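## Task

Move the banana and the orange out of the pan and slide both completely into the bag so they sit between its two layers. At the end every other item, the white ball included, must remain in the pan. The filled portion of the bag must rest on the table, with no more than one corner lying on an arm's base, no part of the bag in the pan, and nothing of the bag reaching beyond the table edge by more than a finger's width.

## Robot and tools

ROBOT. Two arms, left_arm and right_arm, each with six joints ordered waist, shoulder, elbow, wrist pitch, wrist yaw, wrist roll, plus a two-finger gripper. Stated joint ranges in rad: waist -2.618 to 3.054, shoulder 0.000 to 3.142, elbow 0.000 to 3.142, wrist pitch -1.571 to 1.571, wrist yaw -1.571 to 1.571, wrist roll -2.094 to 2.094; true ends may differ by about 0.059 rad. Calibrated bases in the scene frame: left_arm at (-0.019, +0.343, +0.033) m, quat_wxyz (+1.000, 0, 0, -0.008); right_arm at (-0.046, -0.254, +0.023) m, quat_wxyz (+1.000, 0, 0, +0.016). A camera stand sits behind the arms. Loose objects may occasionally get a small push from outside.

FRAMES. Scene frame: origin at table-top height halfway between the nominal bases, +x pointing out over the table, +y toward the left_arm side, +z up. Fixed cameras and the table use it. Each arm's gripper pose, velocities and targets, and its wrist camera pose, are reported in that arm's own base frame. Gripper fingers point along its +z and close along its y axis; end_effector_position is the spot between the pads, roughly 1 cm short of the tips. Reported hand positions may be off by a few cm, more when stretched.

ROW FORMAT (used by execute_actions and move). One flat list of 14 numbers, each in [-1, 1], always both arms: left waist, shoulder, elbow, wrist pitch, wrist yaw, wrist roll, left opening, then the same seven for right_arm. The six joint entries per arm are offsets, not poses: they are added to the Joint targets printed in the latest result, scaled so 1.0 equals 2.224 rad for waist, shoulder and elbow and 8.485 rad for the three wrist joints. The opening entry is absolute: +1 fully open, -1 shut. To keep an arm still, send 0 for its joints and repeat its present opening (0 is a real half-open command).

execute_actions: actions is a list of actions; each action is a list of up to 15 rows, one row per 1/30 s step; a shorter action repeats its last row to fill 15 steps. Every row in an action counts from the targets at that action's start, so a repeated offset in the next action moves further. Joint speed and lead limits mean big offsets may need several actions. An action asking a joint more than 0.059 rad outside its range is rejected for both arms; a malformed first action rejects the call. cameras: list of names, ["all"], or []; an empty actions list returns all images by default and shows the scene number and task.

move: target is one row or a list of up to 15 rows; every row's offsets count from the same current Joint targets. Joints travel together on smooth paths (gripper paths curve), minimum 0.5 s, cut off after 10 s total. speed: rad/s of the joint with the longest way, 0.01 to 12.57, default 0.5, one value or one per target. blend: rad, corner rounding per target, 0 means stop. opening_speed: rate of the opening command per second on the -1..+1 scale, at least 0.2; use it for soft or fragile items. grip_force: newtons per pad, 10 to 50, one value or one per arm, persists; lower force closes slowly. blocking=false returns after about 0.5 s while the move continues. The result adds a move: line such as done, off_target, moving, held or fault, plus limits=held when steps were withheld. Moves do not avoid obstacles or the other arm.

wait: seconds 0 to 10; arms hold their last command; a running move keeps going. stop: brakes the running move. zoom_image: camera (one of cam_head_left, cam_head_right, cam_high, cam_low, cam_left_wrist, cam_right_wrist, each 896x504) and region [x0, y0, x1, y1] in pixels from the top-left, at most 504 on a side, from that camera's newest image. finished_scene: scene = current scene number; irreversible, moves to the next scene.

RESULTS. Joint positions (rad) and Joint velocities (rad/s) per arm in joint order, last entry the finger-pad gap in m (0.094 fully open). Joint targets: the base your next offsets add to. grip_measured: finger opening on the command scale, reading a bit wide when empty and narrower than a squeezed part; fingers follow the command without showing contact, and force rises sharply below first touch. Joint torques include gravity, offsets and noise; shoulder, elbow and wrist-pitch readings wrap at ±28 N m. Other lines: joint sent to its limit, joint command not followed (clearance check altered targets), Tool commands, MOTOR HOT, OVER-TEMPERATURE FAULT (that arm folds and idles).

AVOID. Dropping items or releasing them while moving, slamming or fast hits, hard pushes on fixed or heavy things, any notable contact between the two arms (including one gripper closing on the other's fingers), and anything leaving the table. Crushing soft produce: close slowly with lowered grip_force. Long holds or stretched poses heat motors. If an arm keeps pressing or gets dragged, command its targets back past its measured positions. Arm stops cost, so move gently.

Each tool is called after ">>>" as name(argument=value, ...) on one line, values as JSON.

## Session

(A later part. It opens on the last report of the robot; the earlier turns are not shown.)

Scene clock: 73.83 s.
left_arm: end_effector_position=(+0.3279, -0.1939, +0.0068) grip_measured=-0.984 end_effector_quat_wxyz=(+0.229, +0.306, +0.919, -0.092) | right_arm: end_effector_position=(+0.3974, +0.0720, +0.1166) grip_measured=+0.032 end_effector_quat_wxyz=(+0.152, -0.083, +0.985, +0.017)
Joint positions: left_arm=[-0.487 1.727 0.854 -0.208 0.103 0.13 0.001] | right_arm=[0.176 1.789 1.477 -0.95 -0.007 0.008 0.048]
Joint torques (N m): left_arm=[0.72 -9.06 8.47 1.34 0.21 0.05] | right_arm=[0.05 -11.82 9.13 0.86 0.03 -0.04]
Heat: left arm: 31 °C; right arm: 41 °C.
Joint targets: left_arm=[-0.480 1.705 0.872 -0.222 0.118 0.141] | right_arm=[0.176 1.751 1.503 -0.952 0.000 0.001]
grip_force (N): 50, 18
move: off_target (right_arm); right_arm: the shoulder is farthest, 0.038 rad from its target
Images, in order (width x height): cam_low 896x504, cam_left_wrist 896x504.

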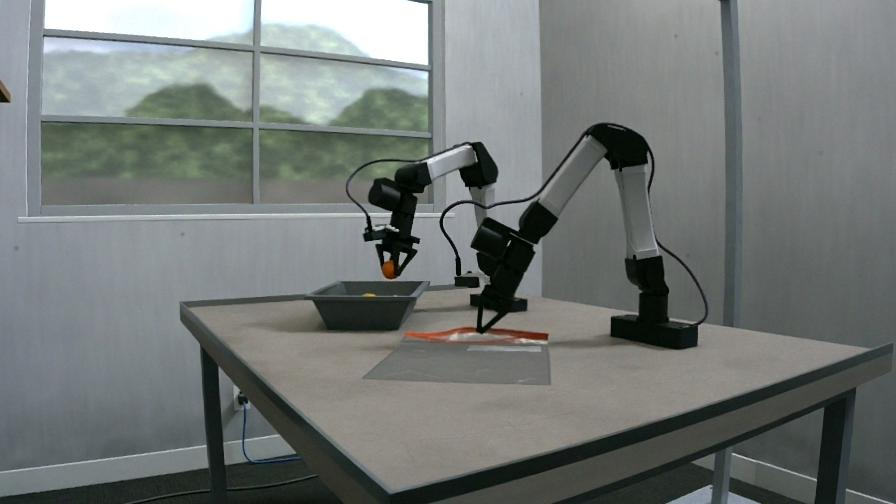

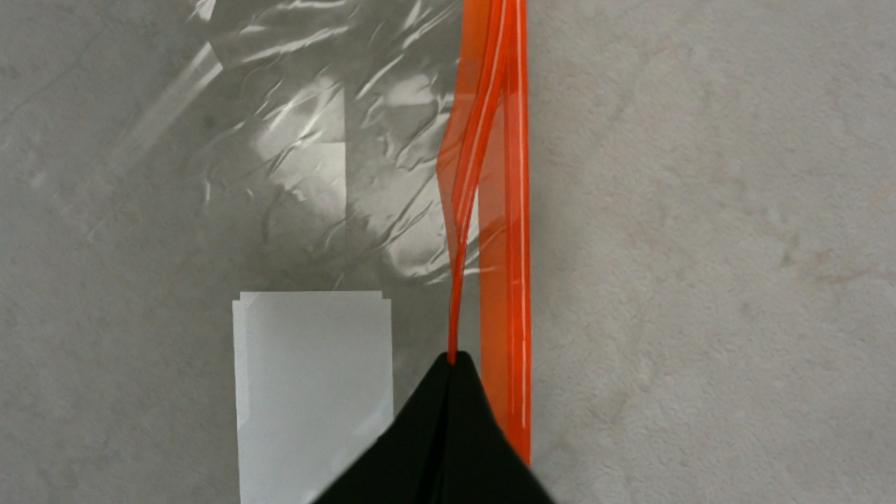

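>>> move(target=[[0,-0.0306,0.0288,-0.01744,0,0,-1,0,0,0,0,0,0,0.03],[0,-0.0603,0.0755,-0.0375,0,0,-1,0,0,0,0,0,0,0.03]], speed=0.15, blend=0.05, cameras=["all"])

>>> zoom_image(camera="cam_low", region=[350, 240, 600, 400])

>>> zoom_image(camera="cam_head_left", region=[220, 180, 420, 350])

>>> zoom_image(camera="cam_high", region=[360, 70, 560, 240])

Scene clock: 77.07 s.
left_arm: end_effector_position=(+0.3237, -0.1917, +0.0739) grip_measured=-0.984 end_effector_quat_wxyz=(+0.219, +0.306, +0.922, -0.091) | right_arm: end_effector_position=(+0.3974, +0.0720, +0.1166) grip_measured=+0.032 end_effector_quat_wxyz=(+0.152, -0.083, +0.985, +0.017)
Joint positions: left_arm=[-0.487 1.594 1.018 -0.527 0.103 0.13 0.001] | right_arm=[0.176 1.789 1.477 -0.95 -0.007 0.008 0.048]
Joint torques (N m): left_arm=[0.7 -8.65 9.7 1.28 0.21 0.05] | right_arm=[0.05 -11.81 9.11 0.86 0.03 -0.04]
Heat: left arm: 31 °C; right arm: 42 °C.
Joint targets: left_arm=[-0.480 1.571 1.040 -0.540 0.118 0.141] | right_arm=[0.176 1.751 1.503 -0.952 0.000 0.001]
grip_force (N): 50, 18
move: off_target (right_arm); right_arm: the shoulder is farthest, 0.038 rad from its target

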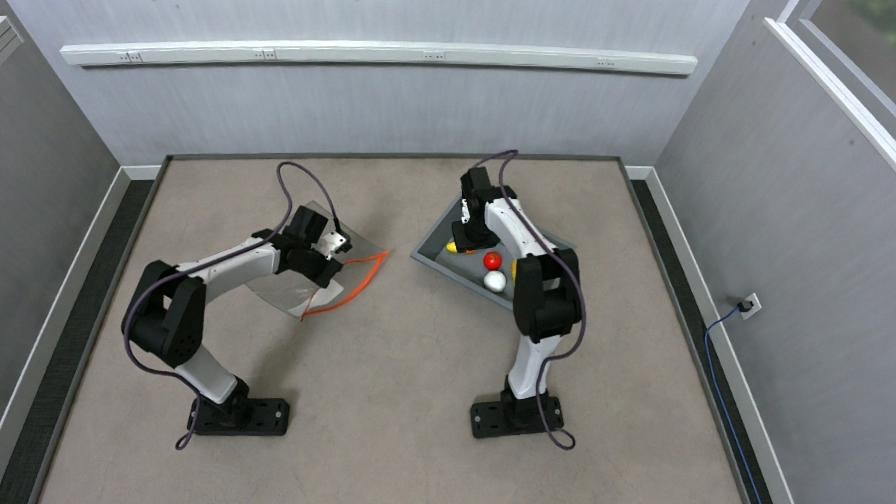

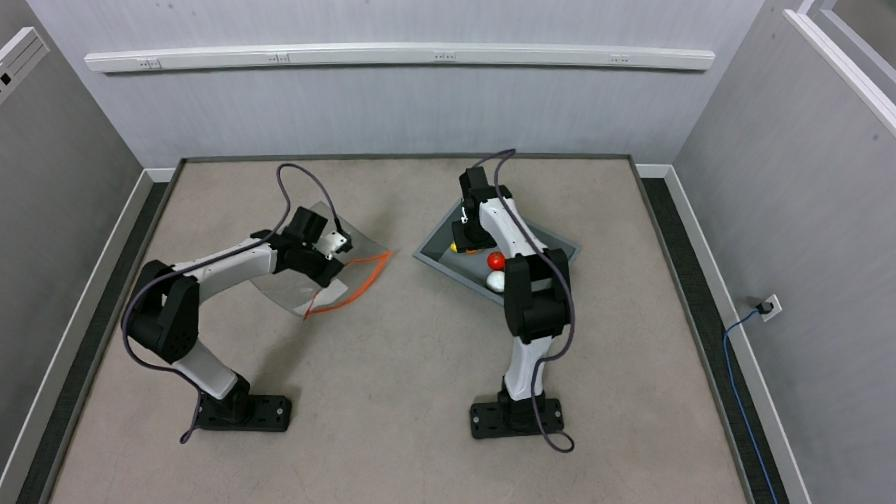

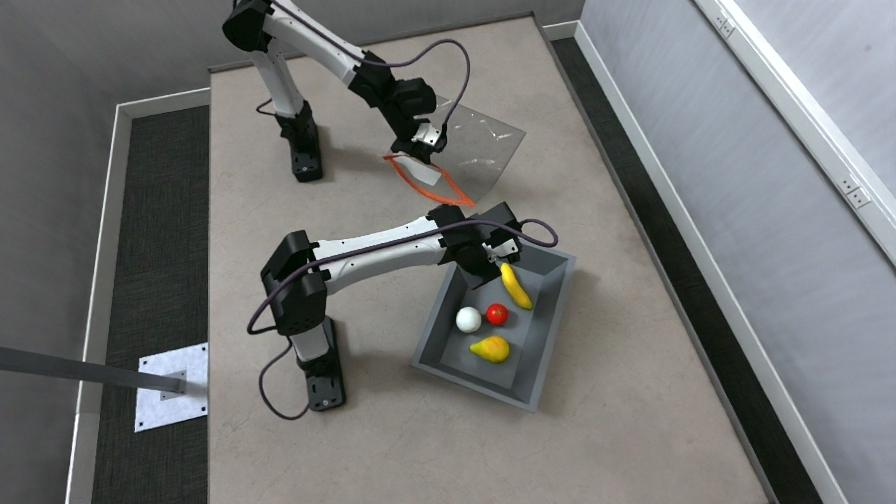

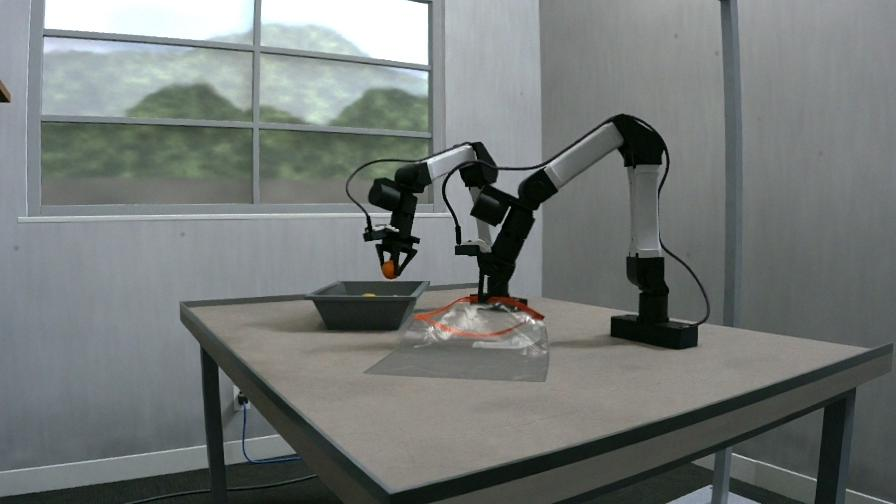

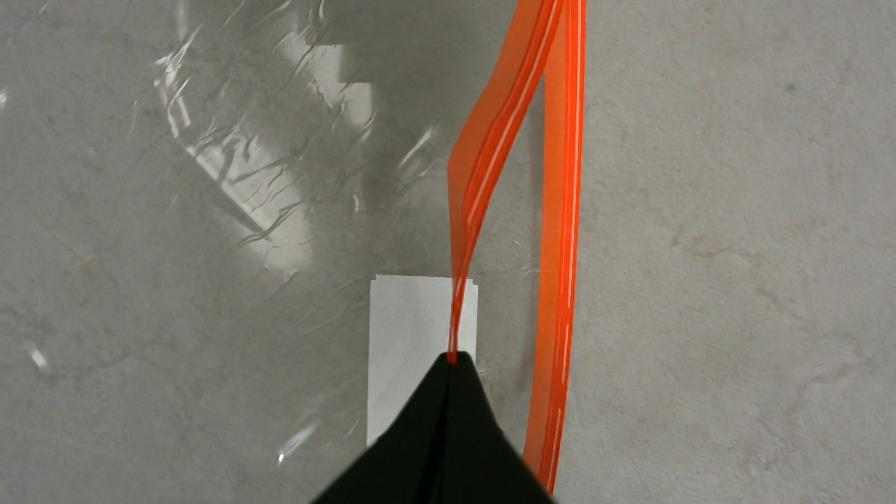

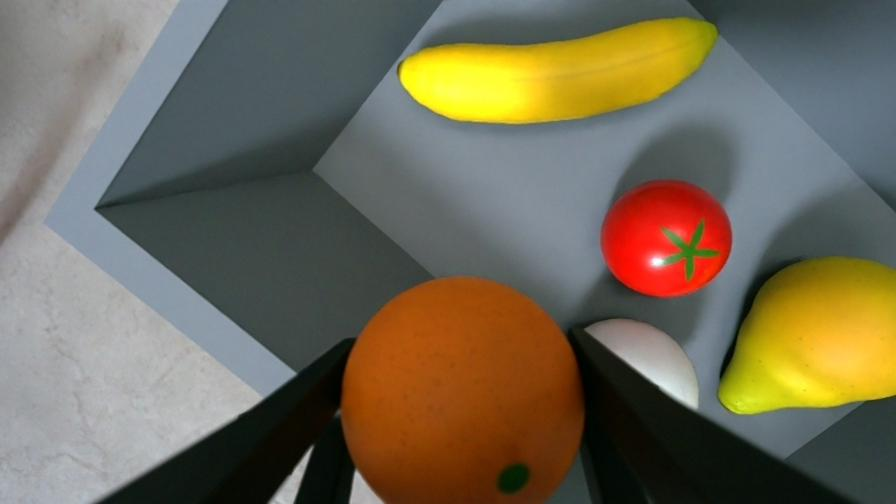

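Scaled by 2.016 from the camera's 896x504 image, which has a finer 1280x720 frame.

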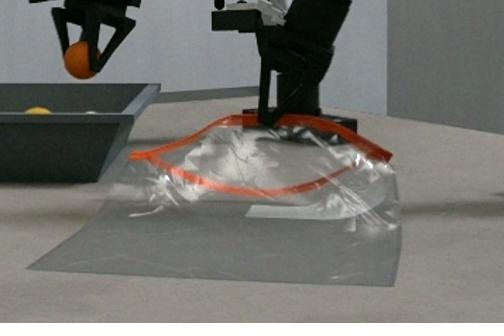

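Scaled by 2.520 from the camera's 896x504 image, which has a finer 1280x720 frame.

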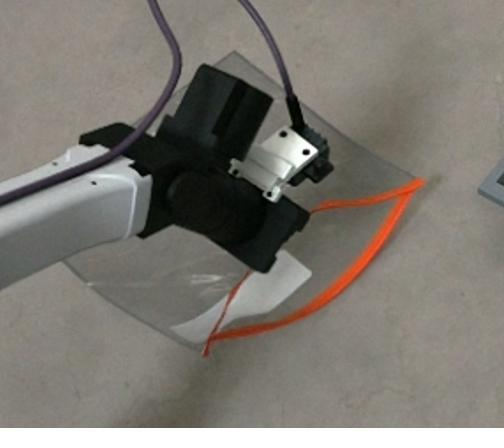

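Scaled by 2.520 from the camera's 896x504 image, which has a finer 1280x720 frame.

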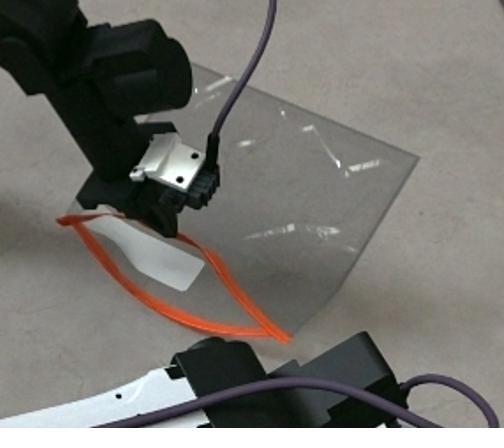

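>>> move(target=[[0,-0.0090,0.0201,-0.0073,0,0,-1,0.1457,-0.0967,-0.1433,0.0499,0,0,0.03],[0,-0.0090,0.0201,-0.0073,0,0,-1,0.2491,-0.1228,-0.4465,0.1773,0,0,0.03]], speed=0.6, blend=0.1, cameras=["all"])

>>> zoom_image(camera="cam_low", region=[350, 240, 600, 400])

>>> zoom_image(camera="cam_head_left", region=[220, 180, 420, 350])

>>> zoom_image(camera="cam_high", region=[360, 70, 560, 240])

Scene clock: 83.67 s.
left_arm: end_effector_position=(+0.3233, -0.1915, +0.0884) grip_measured=-0.984 end_effector_quat_wxyz=(+0.218, +0.306, +0.922, -0.090) | right_arm: end_effector_position=(+0.3052, +0.2710, +0.0911) grip_measured=+0.032 end_effector_quat_wxyz=(+0.488, -0.300, +0.798, +0.189)
Joint positions: left_arm=[-0.487 1.576 1.061 -0.59 0.103 0.13 0.001] | right_arm=[0.725 1.51 0.511 0.529 -0.004 0.008 0.048]
Joint torques (N m): left_arm=[0.73 -8.75 9.94 1.28 0.22 0.06] | right_arm=[0.62 -8.23 5.91 2.1 0 -0.04]
Heat: left arm: 32 °C; right arm: 42 °C.
Joint targets: left_arm=[-0.480 1.551 1.084 -0.602 0.118 0.141] | right_arm=[0.731 1.478 0.509 0.553 0.000 0.001]
grip_force (N): 50, 18
move: done

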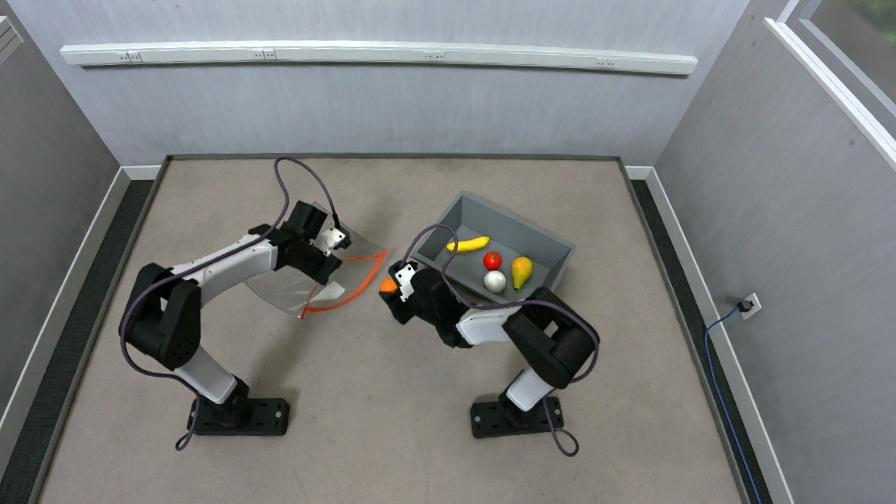

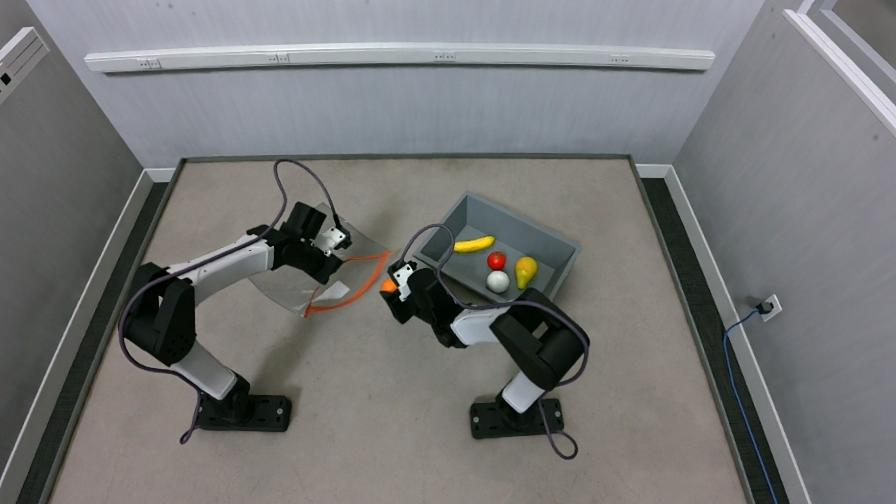

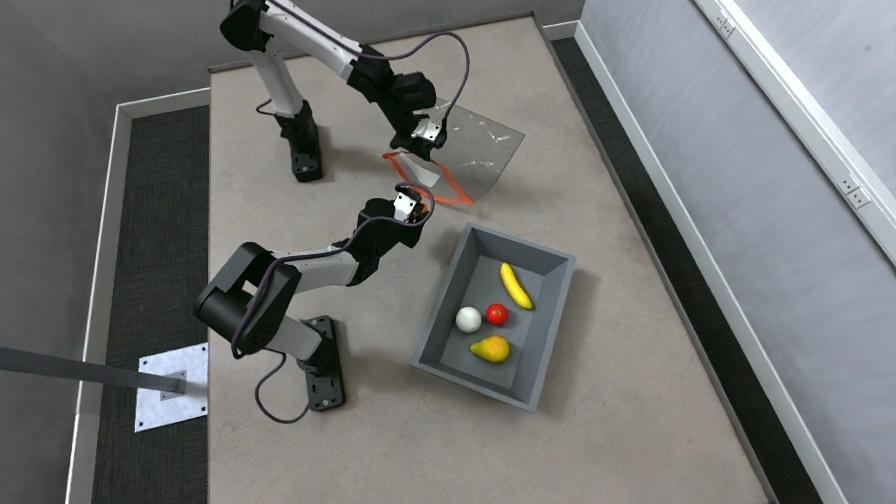

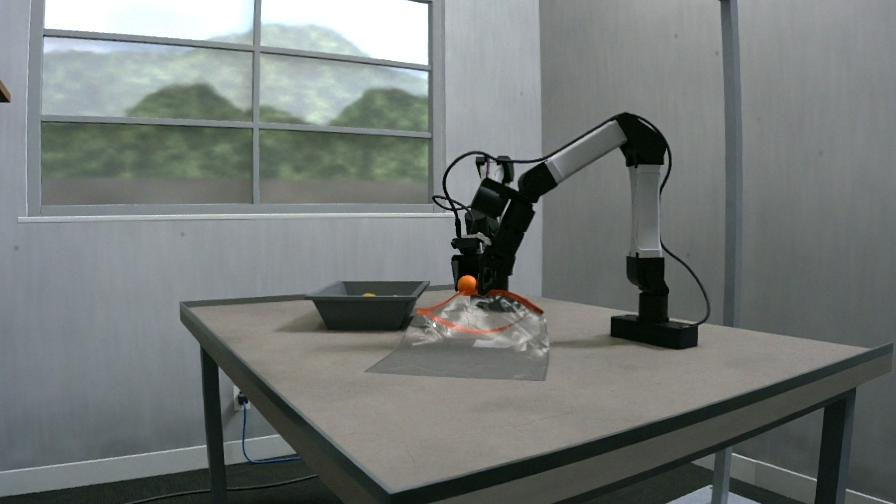

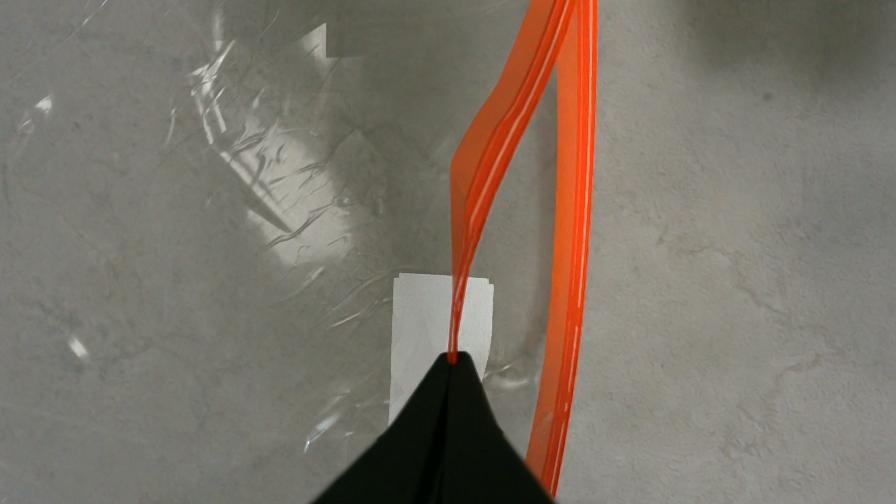

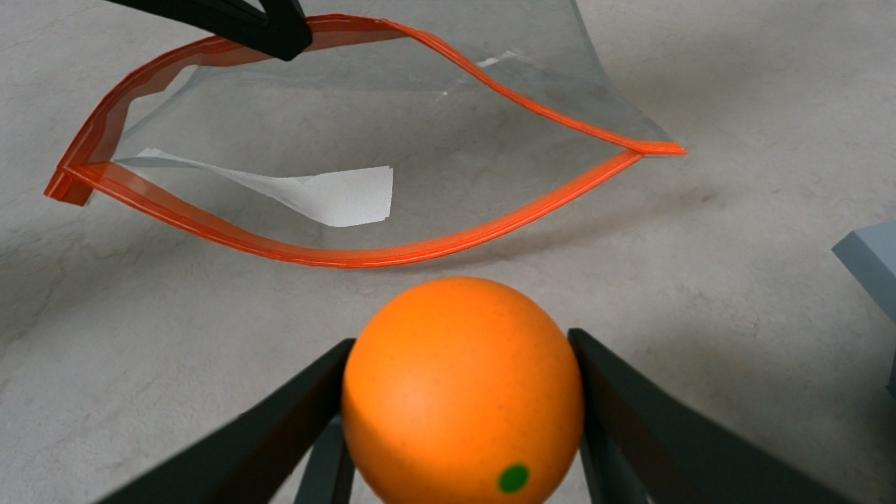

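Scaled by 2.016 from the camera's 896x504 image, which has a finer 1280x720 frame.

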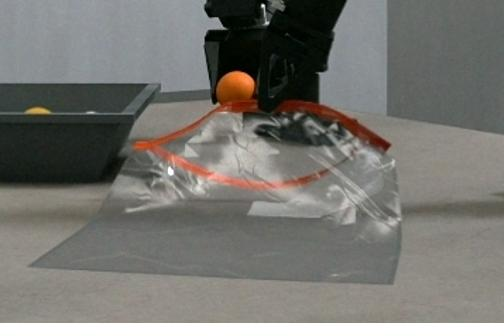

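Scaled by 2.520 from the camera's 896x504 image, which has a finer 1280x720 frame.

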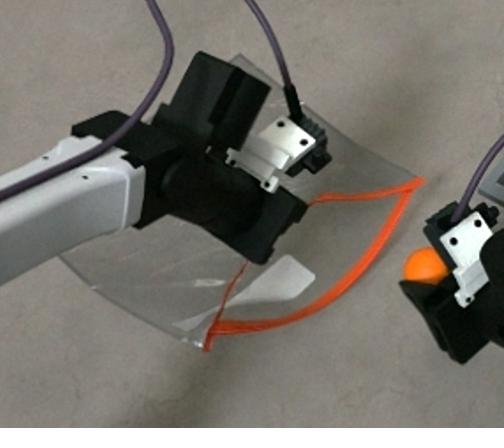

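Scaled by 2.520 from the camera's 896x504 image, which has a finer 1280x720 frame.

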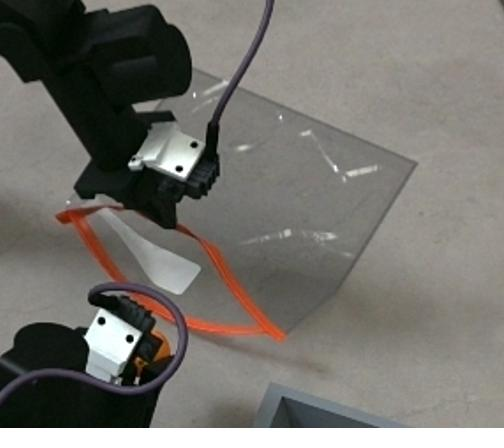

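>>> move(target=[0,0,0,0,0,0,-1,0,0.2212,0.0162,0.0509,0,0,0.03], speed=0.4, cameras=["cam_low","cam_right_wrist","cam_head_left"])

>>> zoom_image(camera="cam_low", region=[350, 240, 600, 400])

>>> zoom_image(camera="cam_head_left", region=[220, 180, 420, 350])

Scene clock: 85.93 s.
left_arm: end_effector_position=(+0.3233, -0.1915, +0.0884) grip_measured=-0.984 end_effector_quat_wxyz=(+0.218, +0.306, +0.922, -0.090) | right_arm: end_effector_position=(+0.3241, +0.2877, +0.0097) grip_measured=+0.032 end_effector_quat_wxyz=(+0.486, -0.300, +0.799, +0.188)
Joint positions: left_arm=[-0.487 1.576 1.061 -0.59 0.103 0.13 0.001] | right_arm=[0.725 1.961 0.525 0.961 -0.004 0.008 0.048]
Joint torques (N m): left_arm=[0.75 -8.75 9.96 1.28 0.21 0.06] | right_arm=[0.62 -6.52 5.94 2.14 0.01 -0.04]
Heat: left arm: 32 °C; right arm: 42 °C.
Joint targets: left_arm=[-0.480 1.551 1.084 -0.602 0.118 0.141] | right_arm=[0.731 1.970 0.546 0.985 0.000 0.001]
grip_force (N): 50, 18
move: done
Images, in order (width x height): cam_head_left 896x504, cam_low 896x504, cam_right_wrist 896x504.

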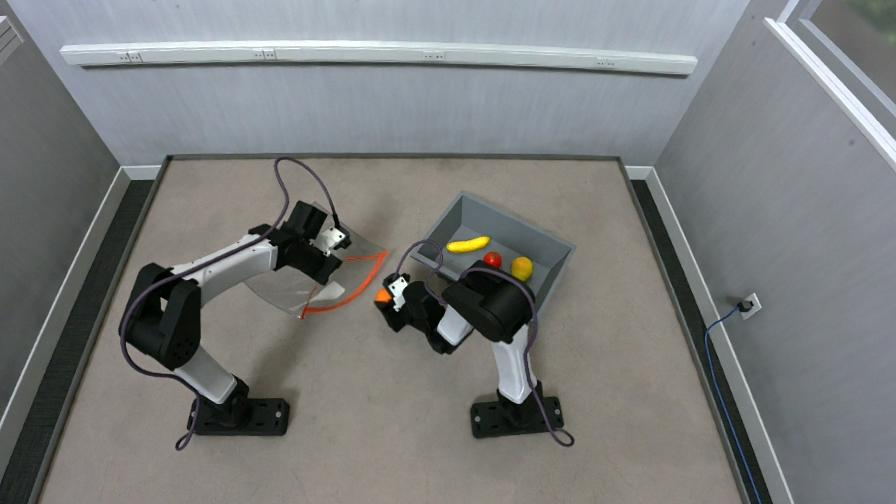

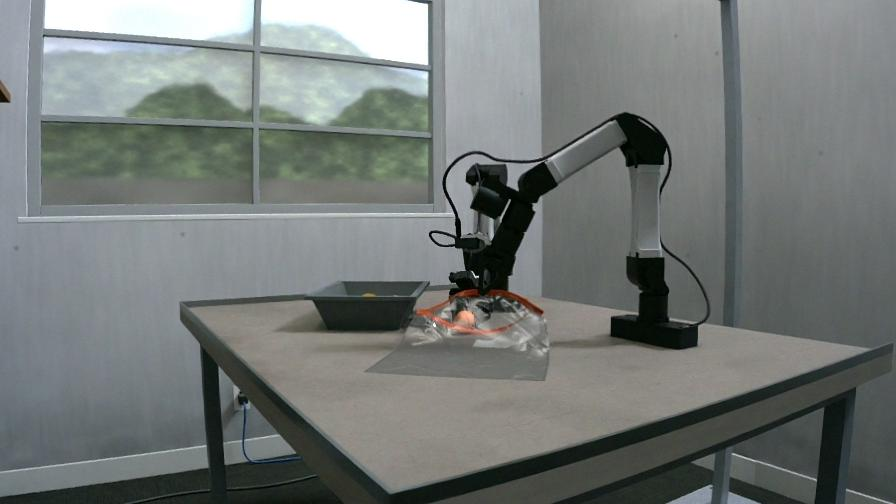

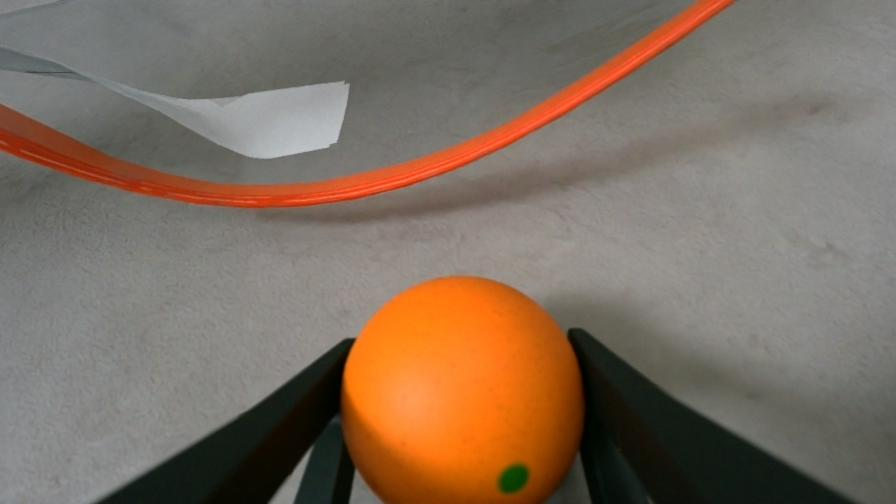

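Scaled by 2.016 from the camera's 896x504 image, which has a finer 1280x720 frame.

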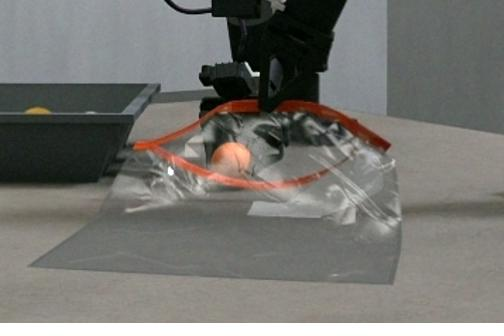

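Scaled by 2.520 from the camera's 896x504 image, which has a finer 1280x720 frame.

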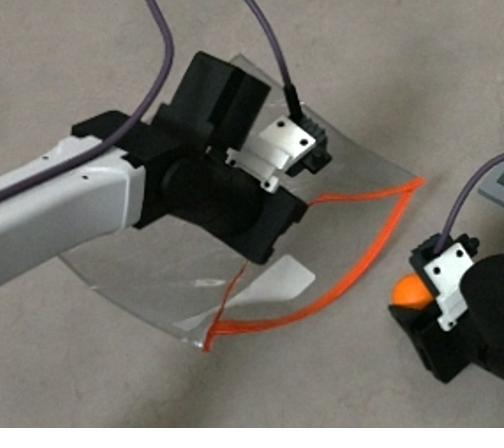

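>>> move(target=[[0,0,0,0,0,0,-1,0,-0.0382,0.0058,-0.0041,0,0,0.03],[0,0,0,0,0,0,-1,0,0.0360,0.1223,-0.0181,0,0,0.03]], speed=0.3, blend=0.02, cameras=["cam_low","cam_right_wrist","cam_left_wrist","cam_head_left","cam_high"])

>>> zoom_image(camera="cam_low", region=[350, 200, 600, 400])

>>> zoom_image(camera="cam_high", region=[360, 70, 560, 240])

>>> zoom_image(camera="cam_head_left", region=[220, 180, 420, 350])

Scene clock: 88.57 s.
left_arm: end_effector_position=(+0.3233, -0.1915, +0.0884) grip_measured=-0.984 end_effector_quat_wxyz=(+0.218, +0.306, +0.922, -0.090) | right_arm: end_effector_position=(+0.3752, +0.3330, +0.0368) grip_measured=+0.032 end_effector_quat_wxyz=(+0.509, -0.295, +0.784, +0.197)
Joint positions: left_arm=[-0.487 1.576 1.061 -0.59 0.103 0.13 0.001] | right_arm=[0.725 2.037 0.796 0.825 -0.004 0.008 0.048]
Joint torques (N m): left_arm=[0.73 -8.75 9.99 1.28 0.21 0.06] | right_arm=[0.64 -7.8 7.08 1.96 0 -0.04]
Heat: left arm: 32 °C; right arm: 42 °C.
Joint targets: left_arm=[-0.480 1.551 1.084 -0.602 0.118 0.141] | right_arm=[0.731 2.050 0.818 0.831 0.000 0.001]
grip_force (N): 50, 18
move: done
Images, in order (width x height): cam_head_left 896x504, cam_high 896x504, cam_low 896x504, cam_left_wrist 896x504, cam_right_wrist 896x504.

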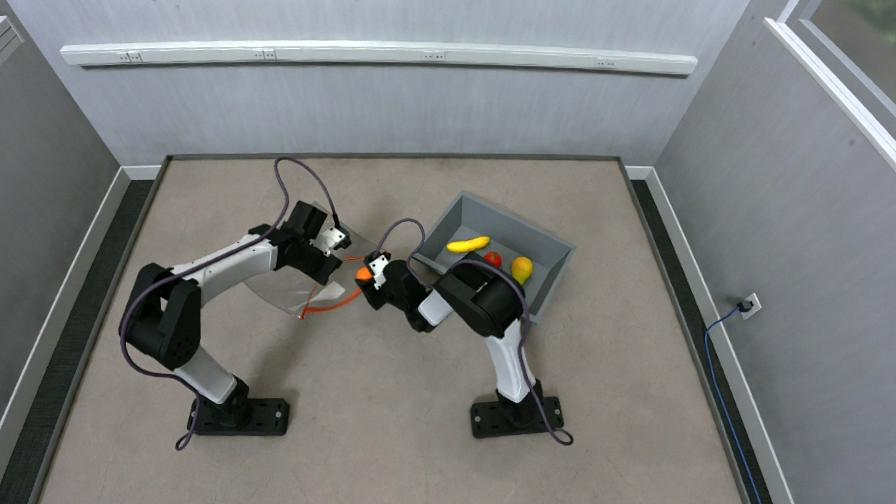

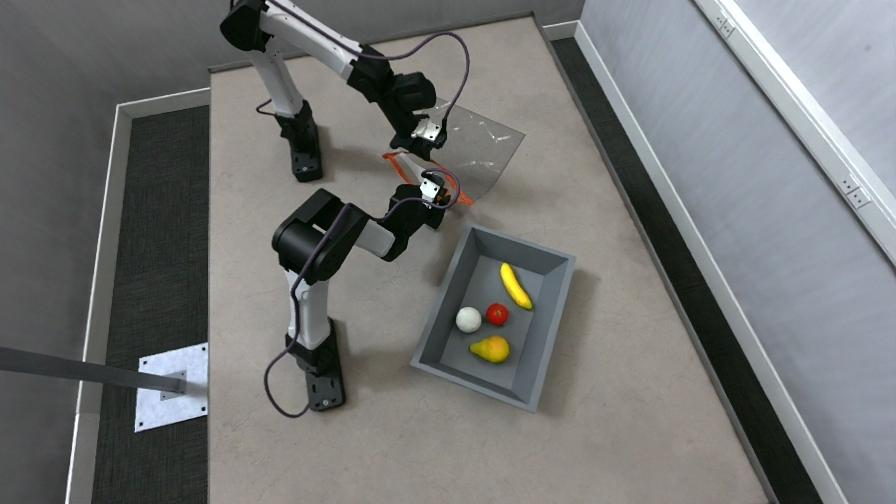

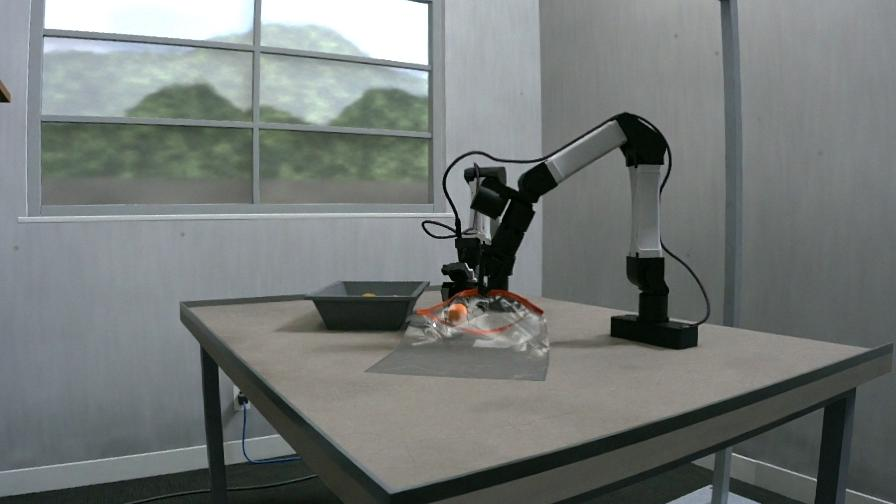

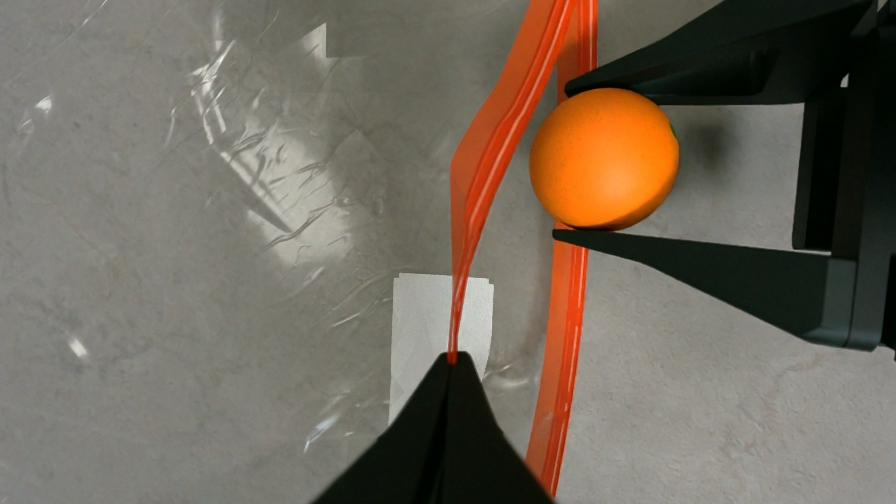

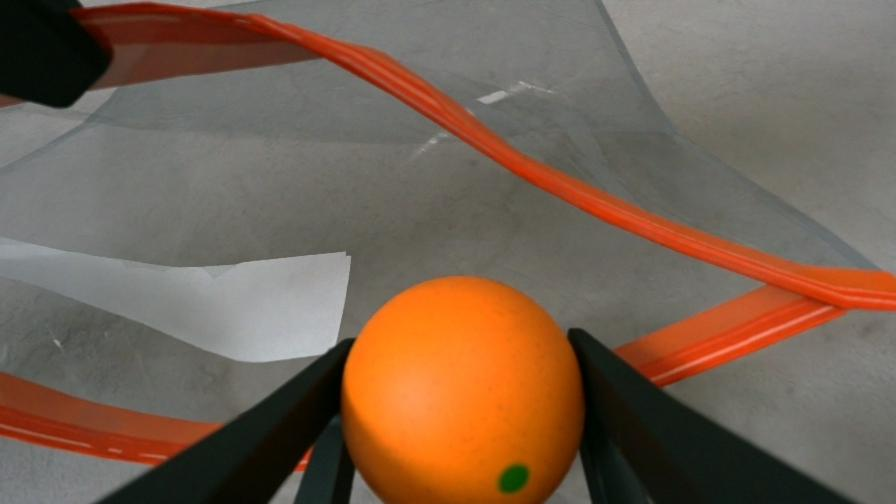

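Scaled by 2.016 from the camera's 896x504 image, which has a finer 1280x720 frame.

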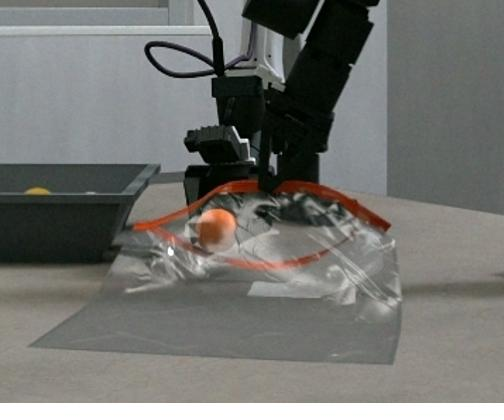

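Scaled by 2.520 from the camera's 896x504 image, which has a finer 1280x720 frame.

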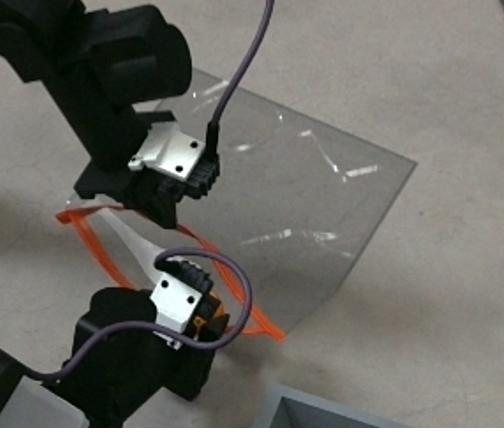

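Scaled by 2.520 from the camera's 896x504 image, which has a finer 1280x720 frame.

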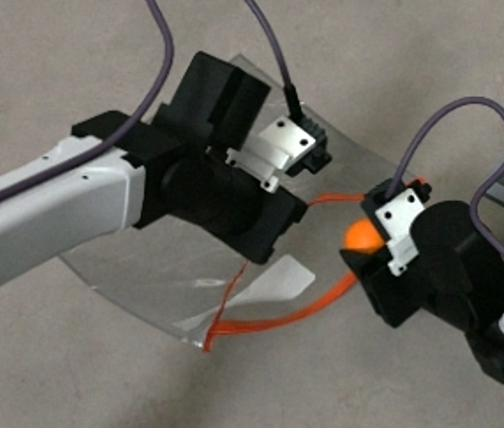

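>>> move(target=[[0,0,0,0,0,0,-1,0.0045,0.0135,-0.0009,0.0038,0,0,0.03],[0,0,0,0,0,0,-1,0.0045,0.0656,0.1030,-0.0099,0,0,0.03]], speed=0.25, blend=0.02, cameras=["cam_low","cam_right_wrist","cam_left_wrist","cam_head_left","cam_high"])

>>> zoom_image(camera="cam_low", region=[350, 200, 600, 400])

>>> zoom_image(camera="cam_high", region=[360, 70, 560, 240])

>>> zoom_image(camera="cam_head_left", region=[220, 180, 420, 350])

Scene clock: 91.23 s.
left_arm: end_effector_position=(+0.3233, -0.1915, +0.0884) grip_measured=-0.984 end_effector_quat_wxyz=(+0.218, +0.306, +0.922, -0.090) | right_arm: end_effector_position=(+0.4089, +0.3698, +0.0290) grip_measured=+0.032 end_effector_quat_wxyz=(+0.508, -0.299, +0.783, +0.199)
Joint positions: left_arm=[-0.487 1.576 1.061 -0.59 0.103 0.13 0.001] | right_arm=[0.734 2.181 1.023 0.741 -0.004 0.008 0.048]
Joint torques (N m): left_arm=[0.7 -8.7 9.99 1.28 0.21 0.06] | right_arm=[0.69 -9.14 7.66 1.97 0 -0.04]
Heat: left arm: 33 °C; right arm: 41 °C.
Joint targets: left_arm=[-0.480 1.551 1.084 -0.602 0.118 0.141] | right_arm=[0.741 2.196 1.047 0.747 0.000 0.001]
grip_force (N): 50, 18
move: done; blend cut to 0.0161 rad at target 1
Images, in order (width x height): cam_head_left 896x504, cam_high 896x504, cam_low 896x504, cam_left_wrist 896x504, cam_right_wrist 896x504.

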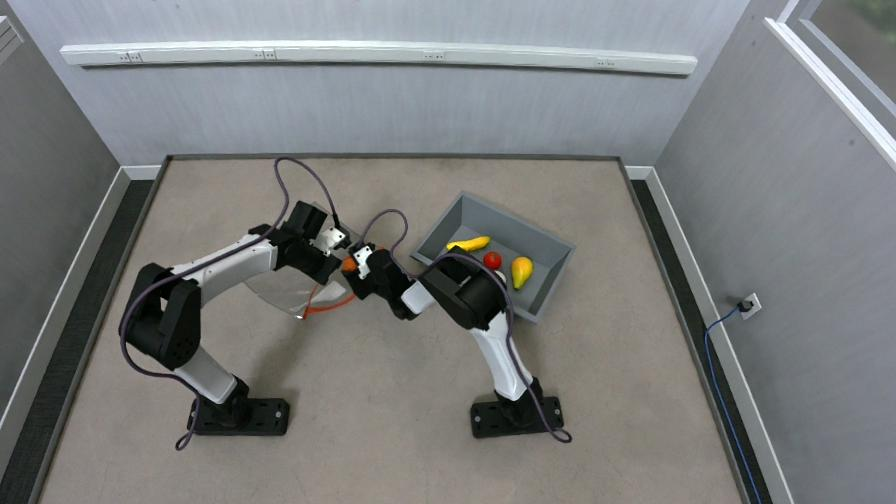

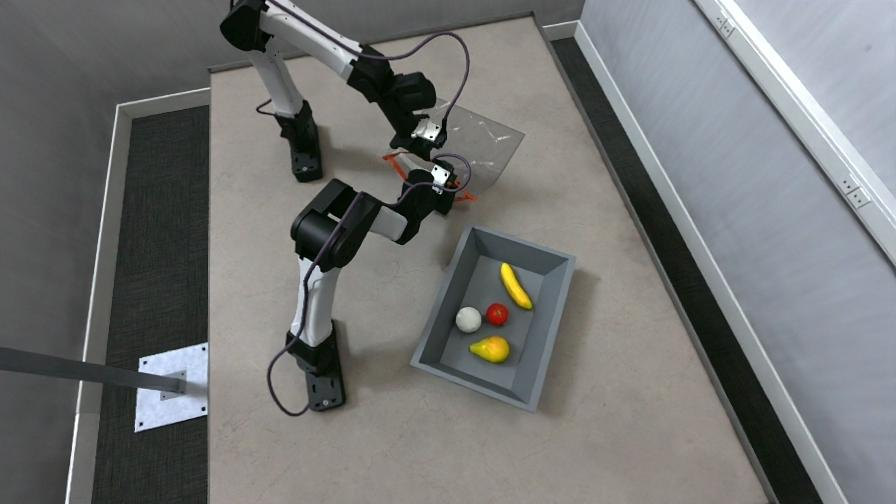

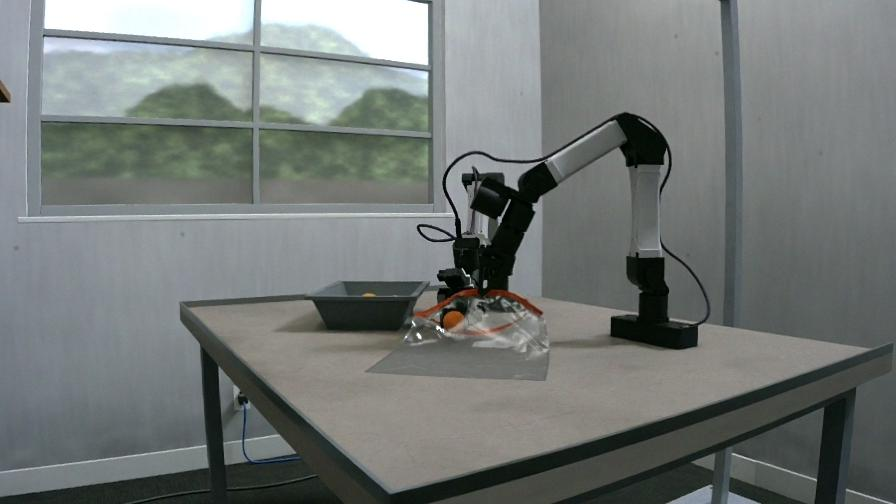

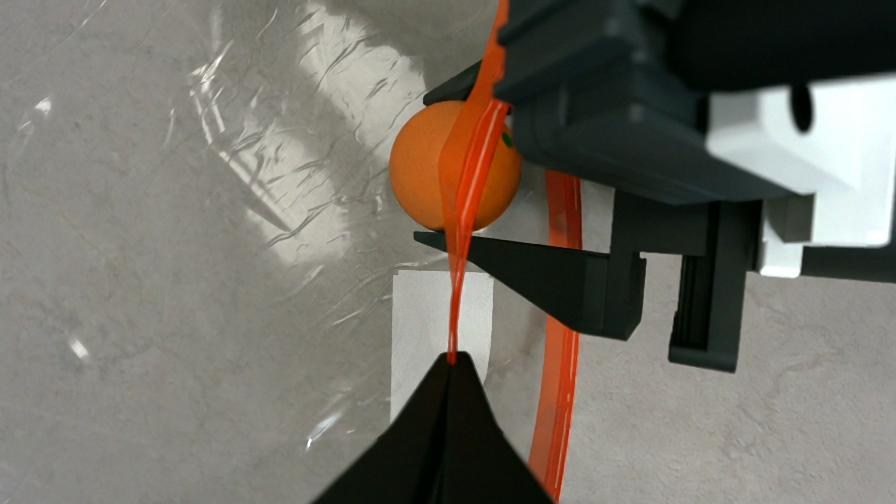

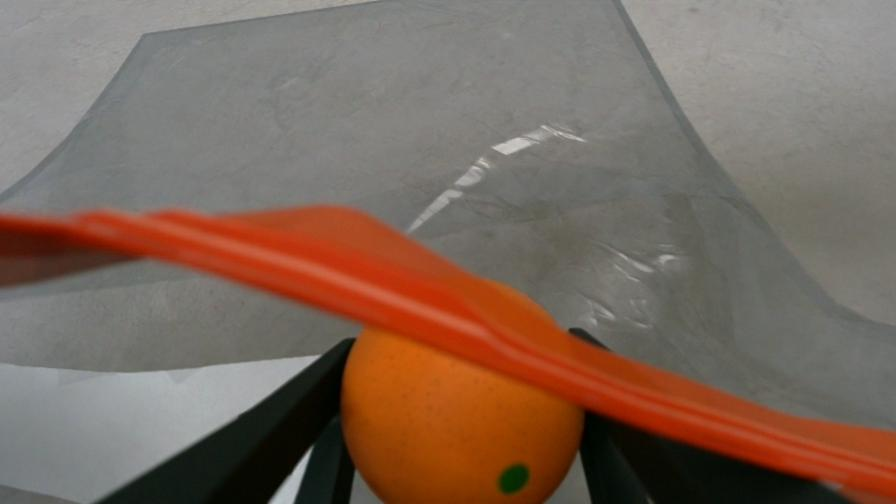

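Scaled by 2.016 from the camera's 896x504 image, which has a finer 1280x720 frame.

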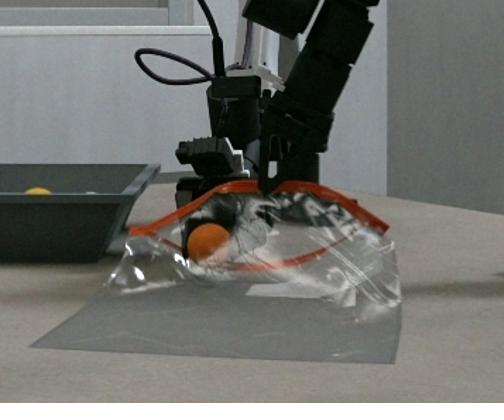

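Scaled by 2.520 from the camera's 896x504 image, which has a finer 1280x720 frame.

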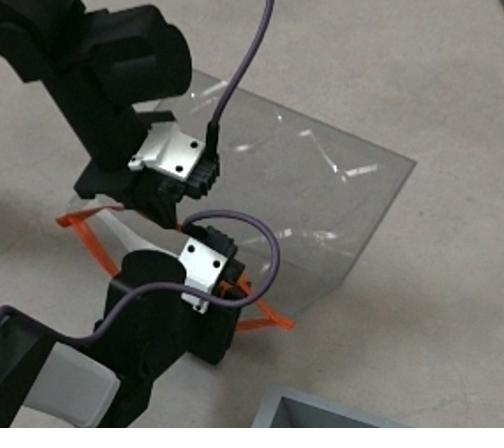

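Scaled by 2.520 from the camera's 896x504 image, which has a finer 1280x720 frame.

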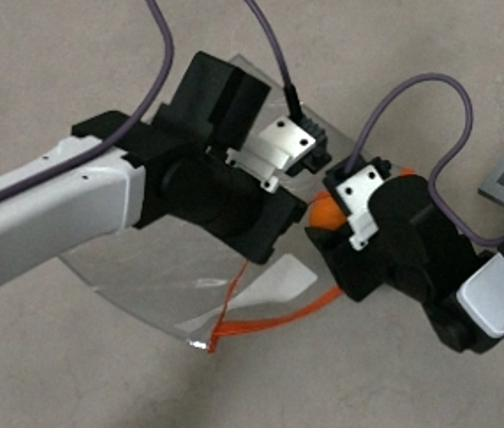

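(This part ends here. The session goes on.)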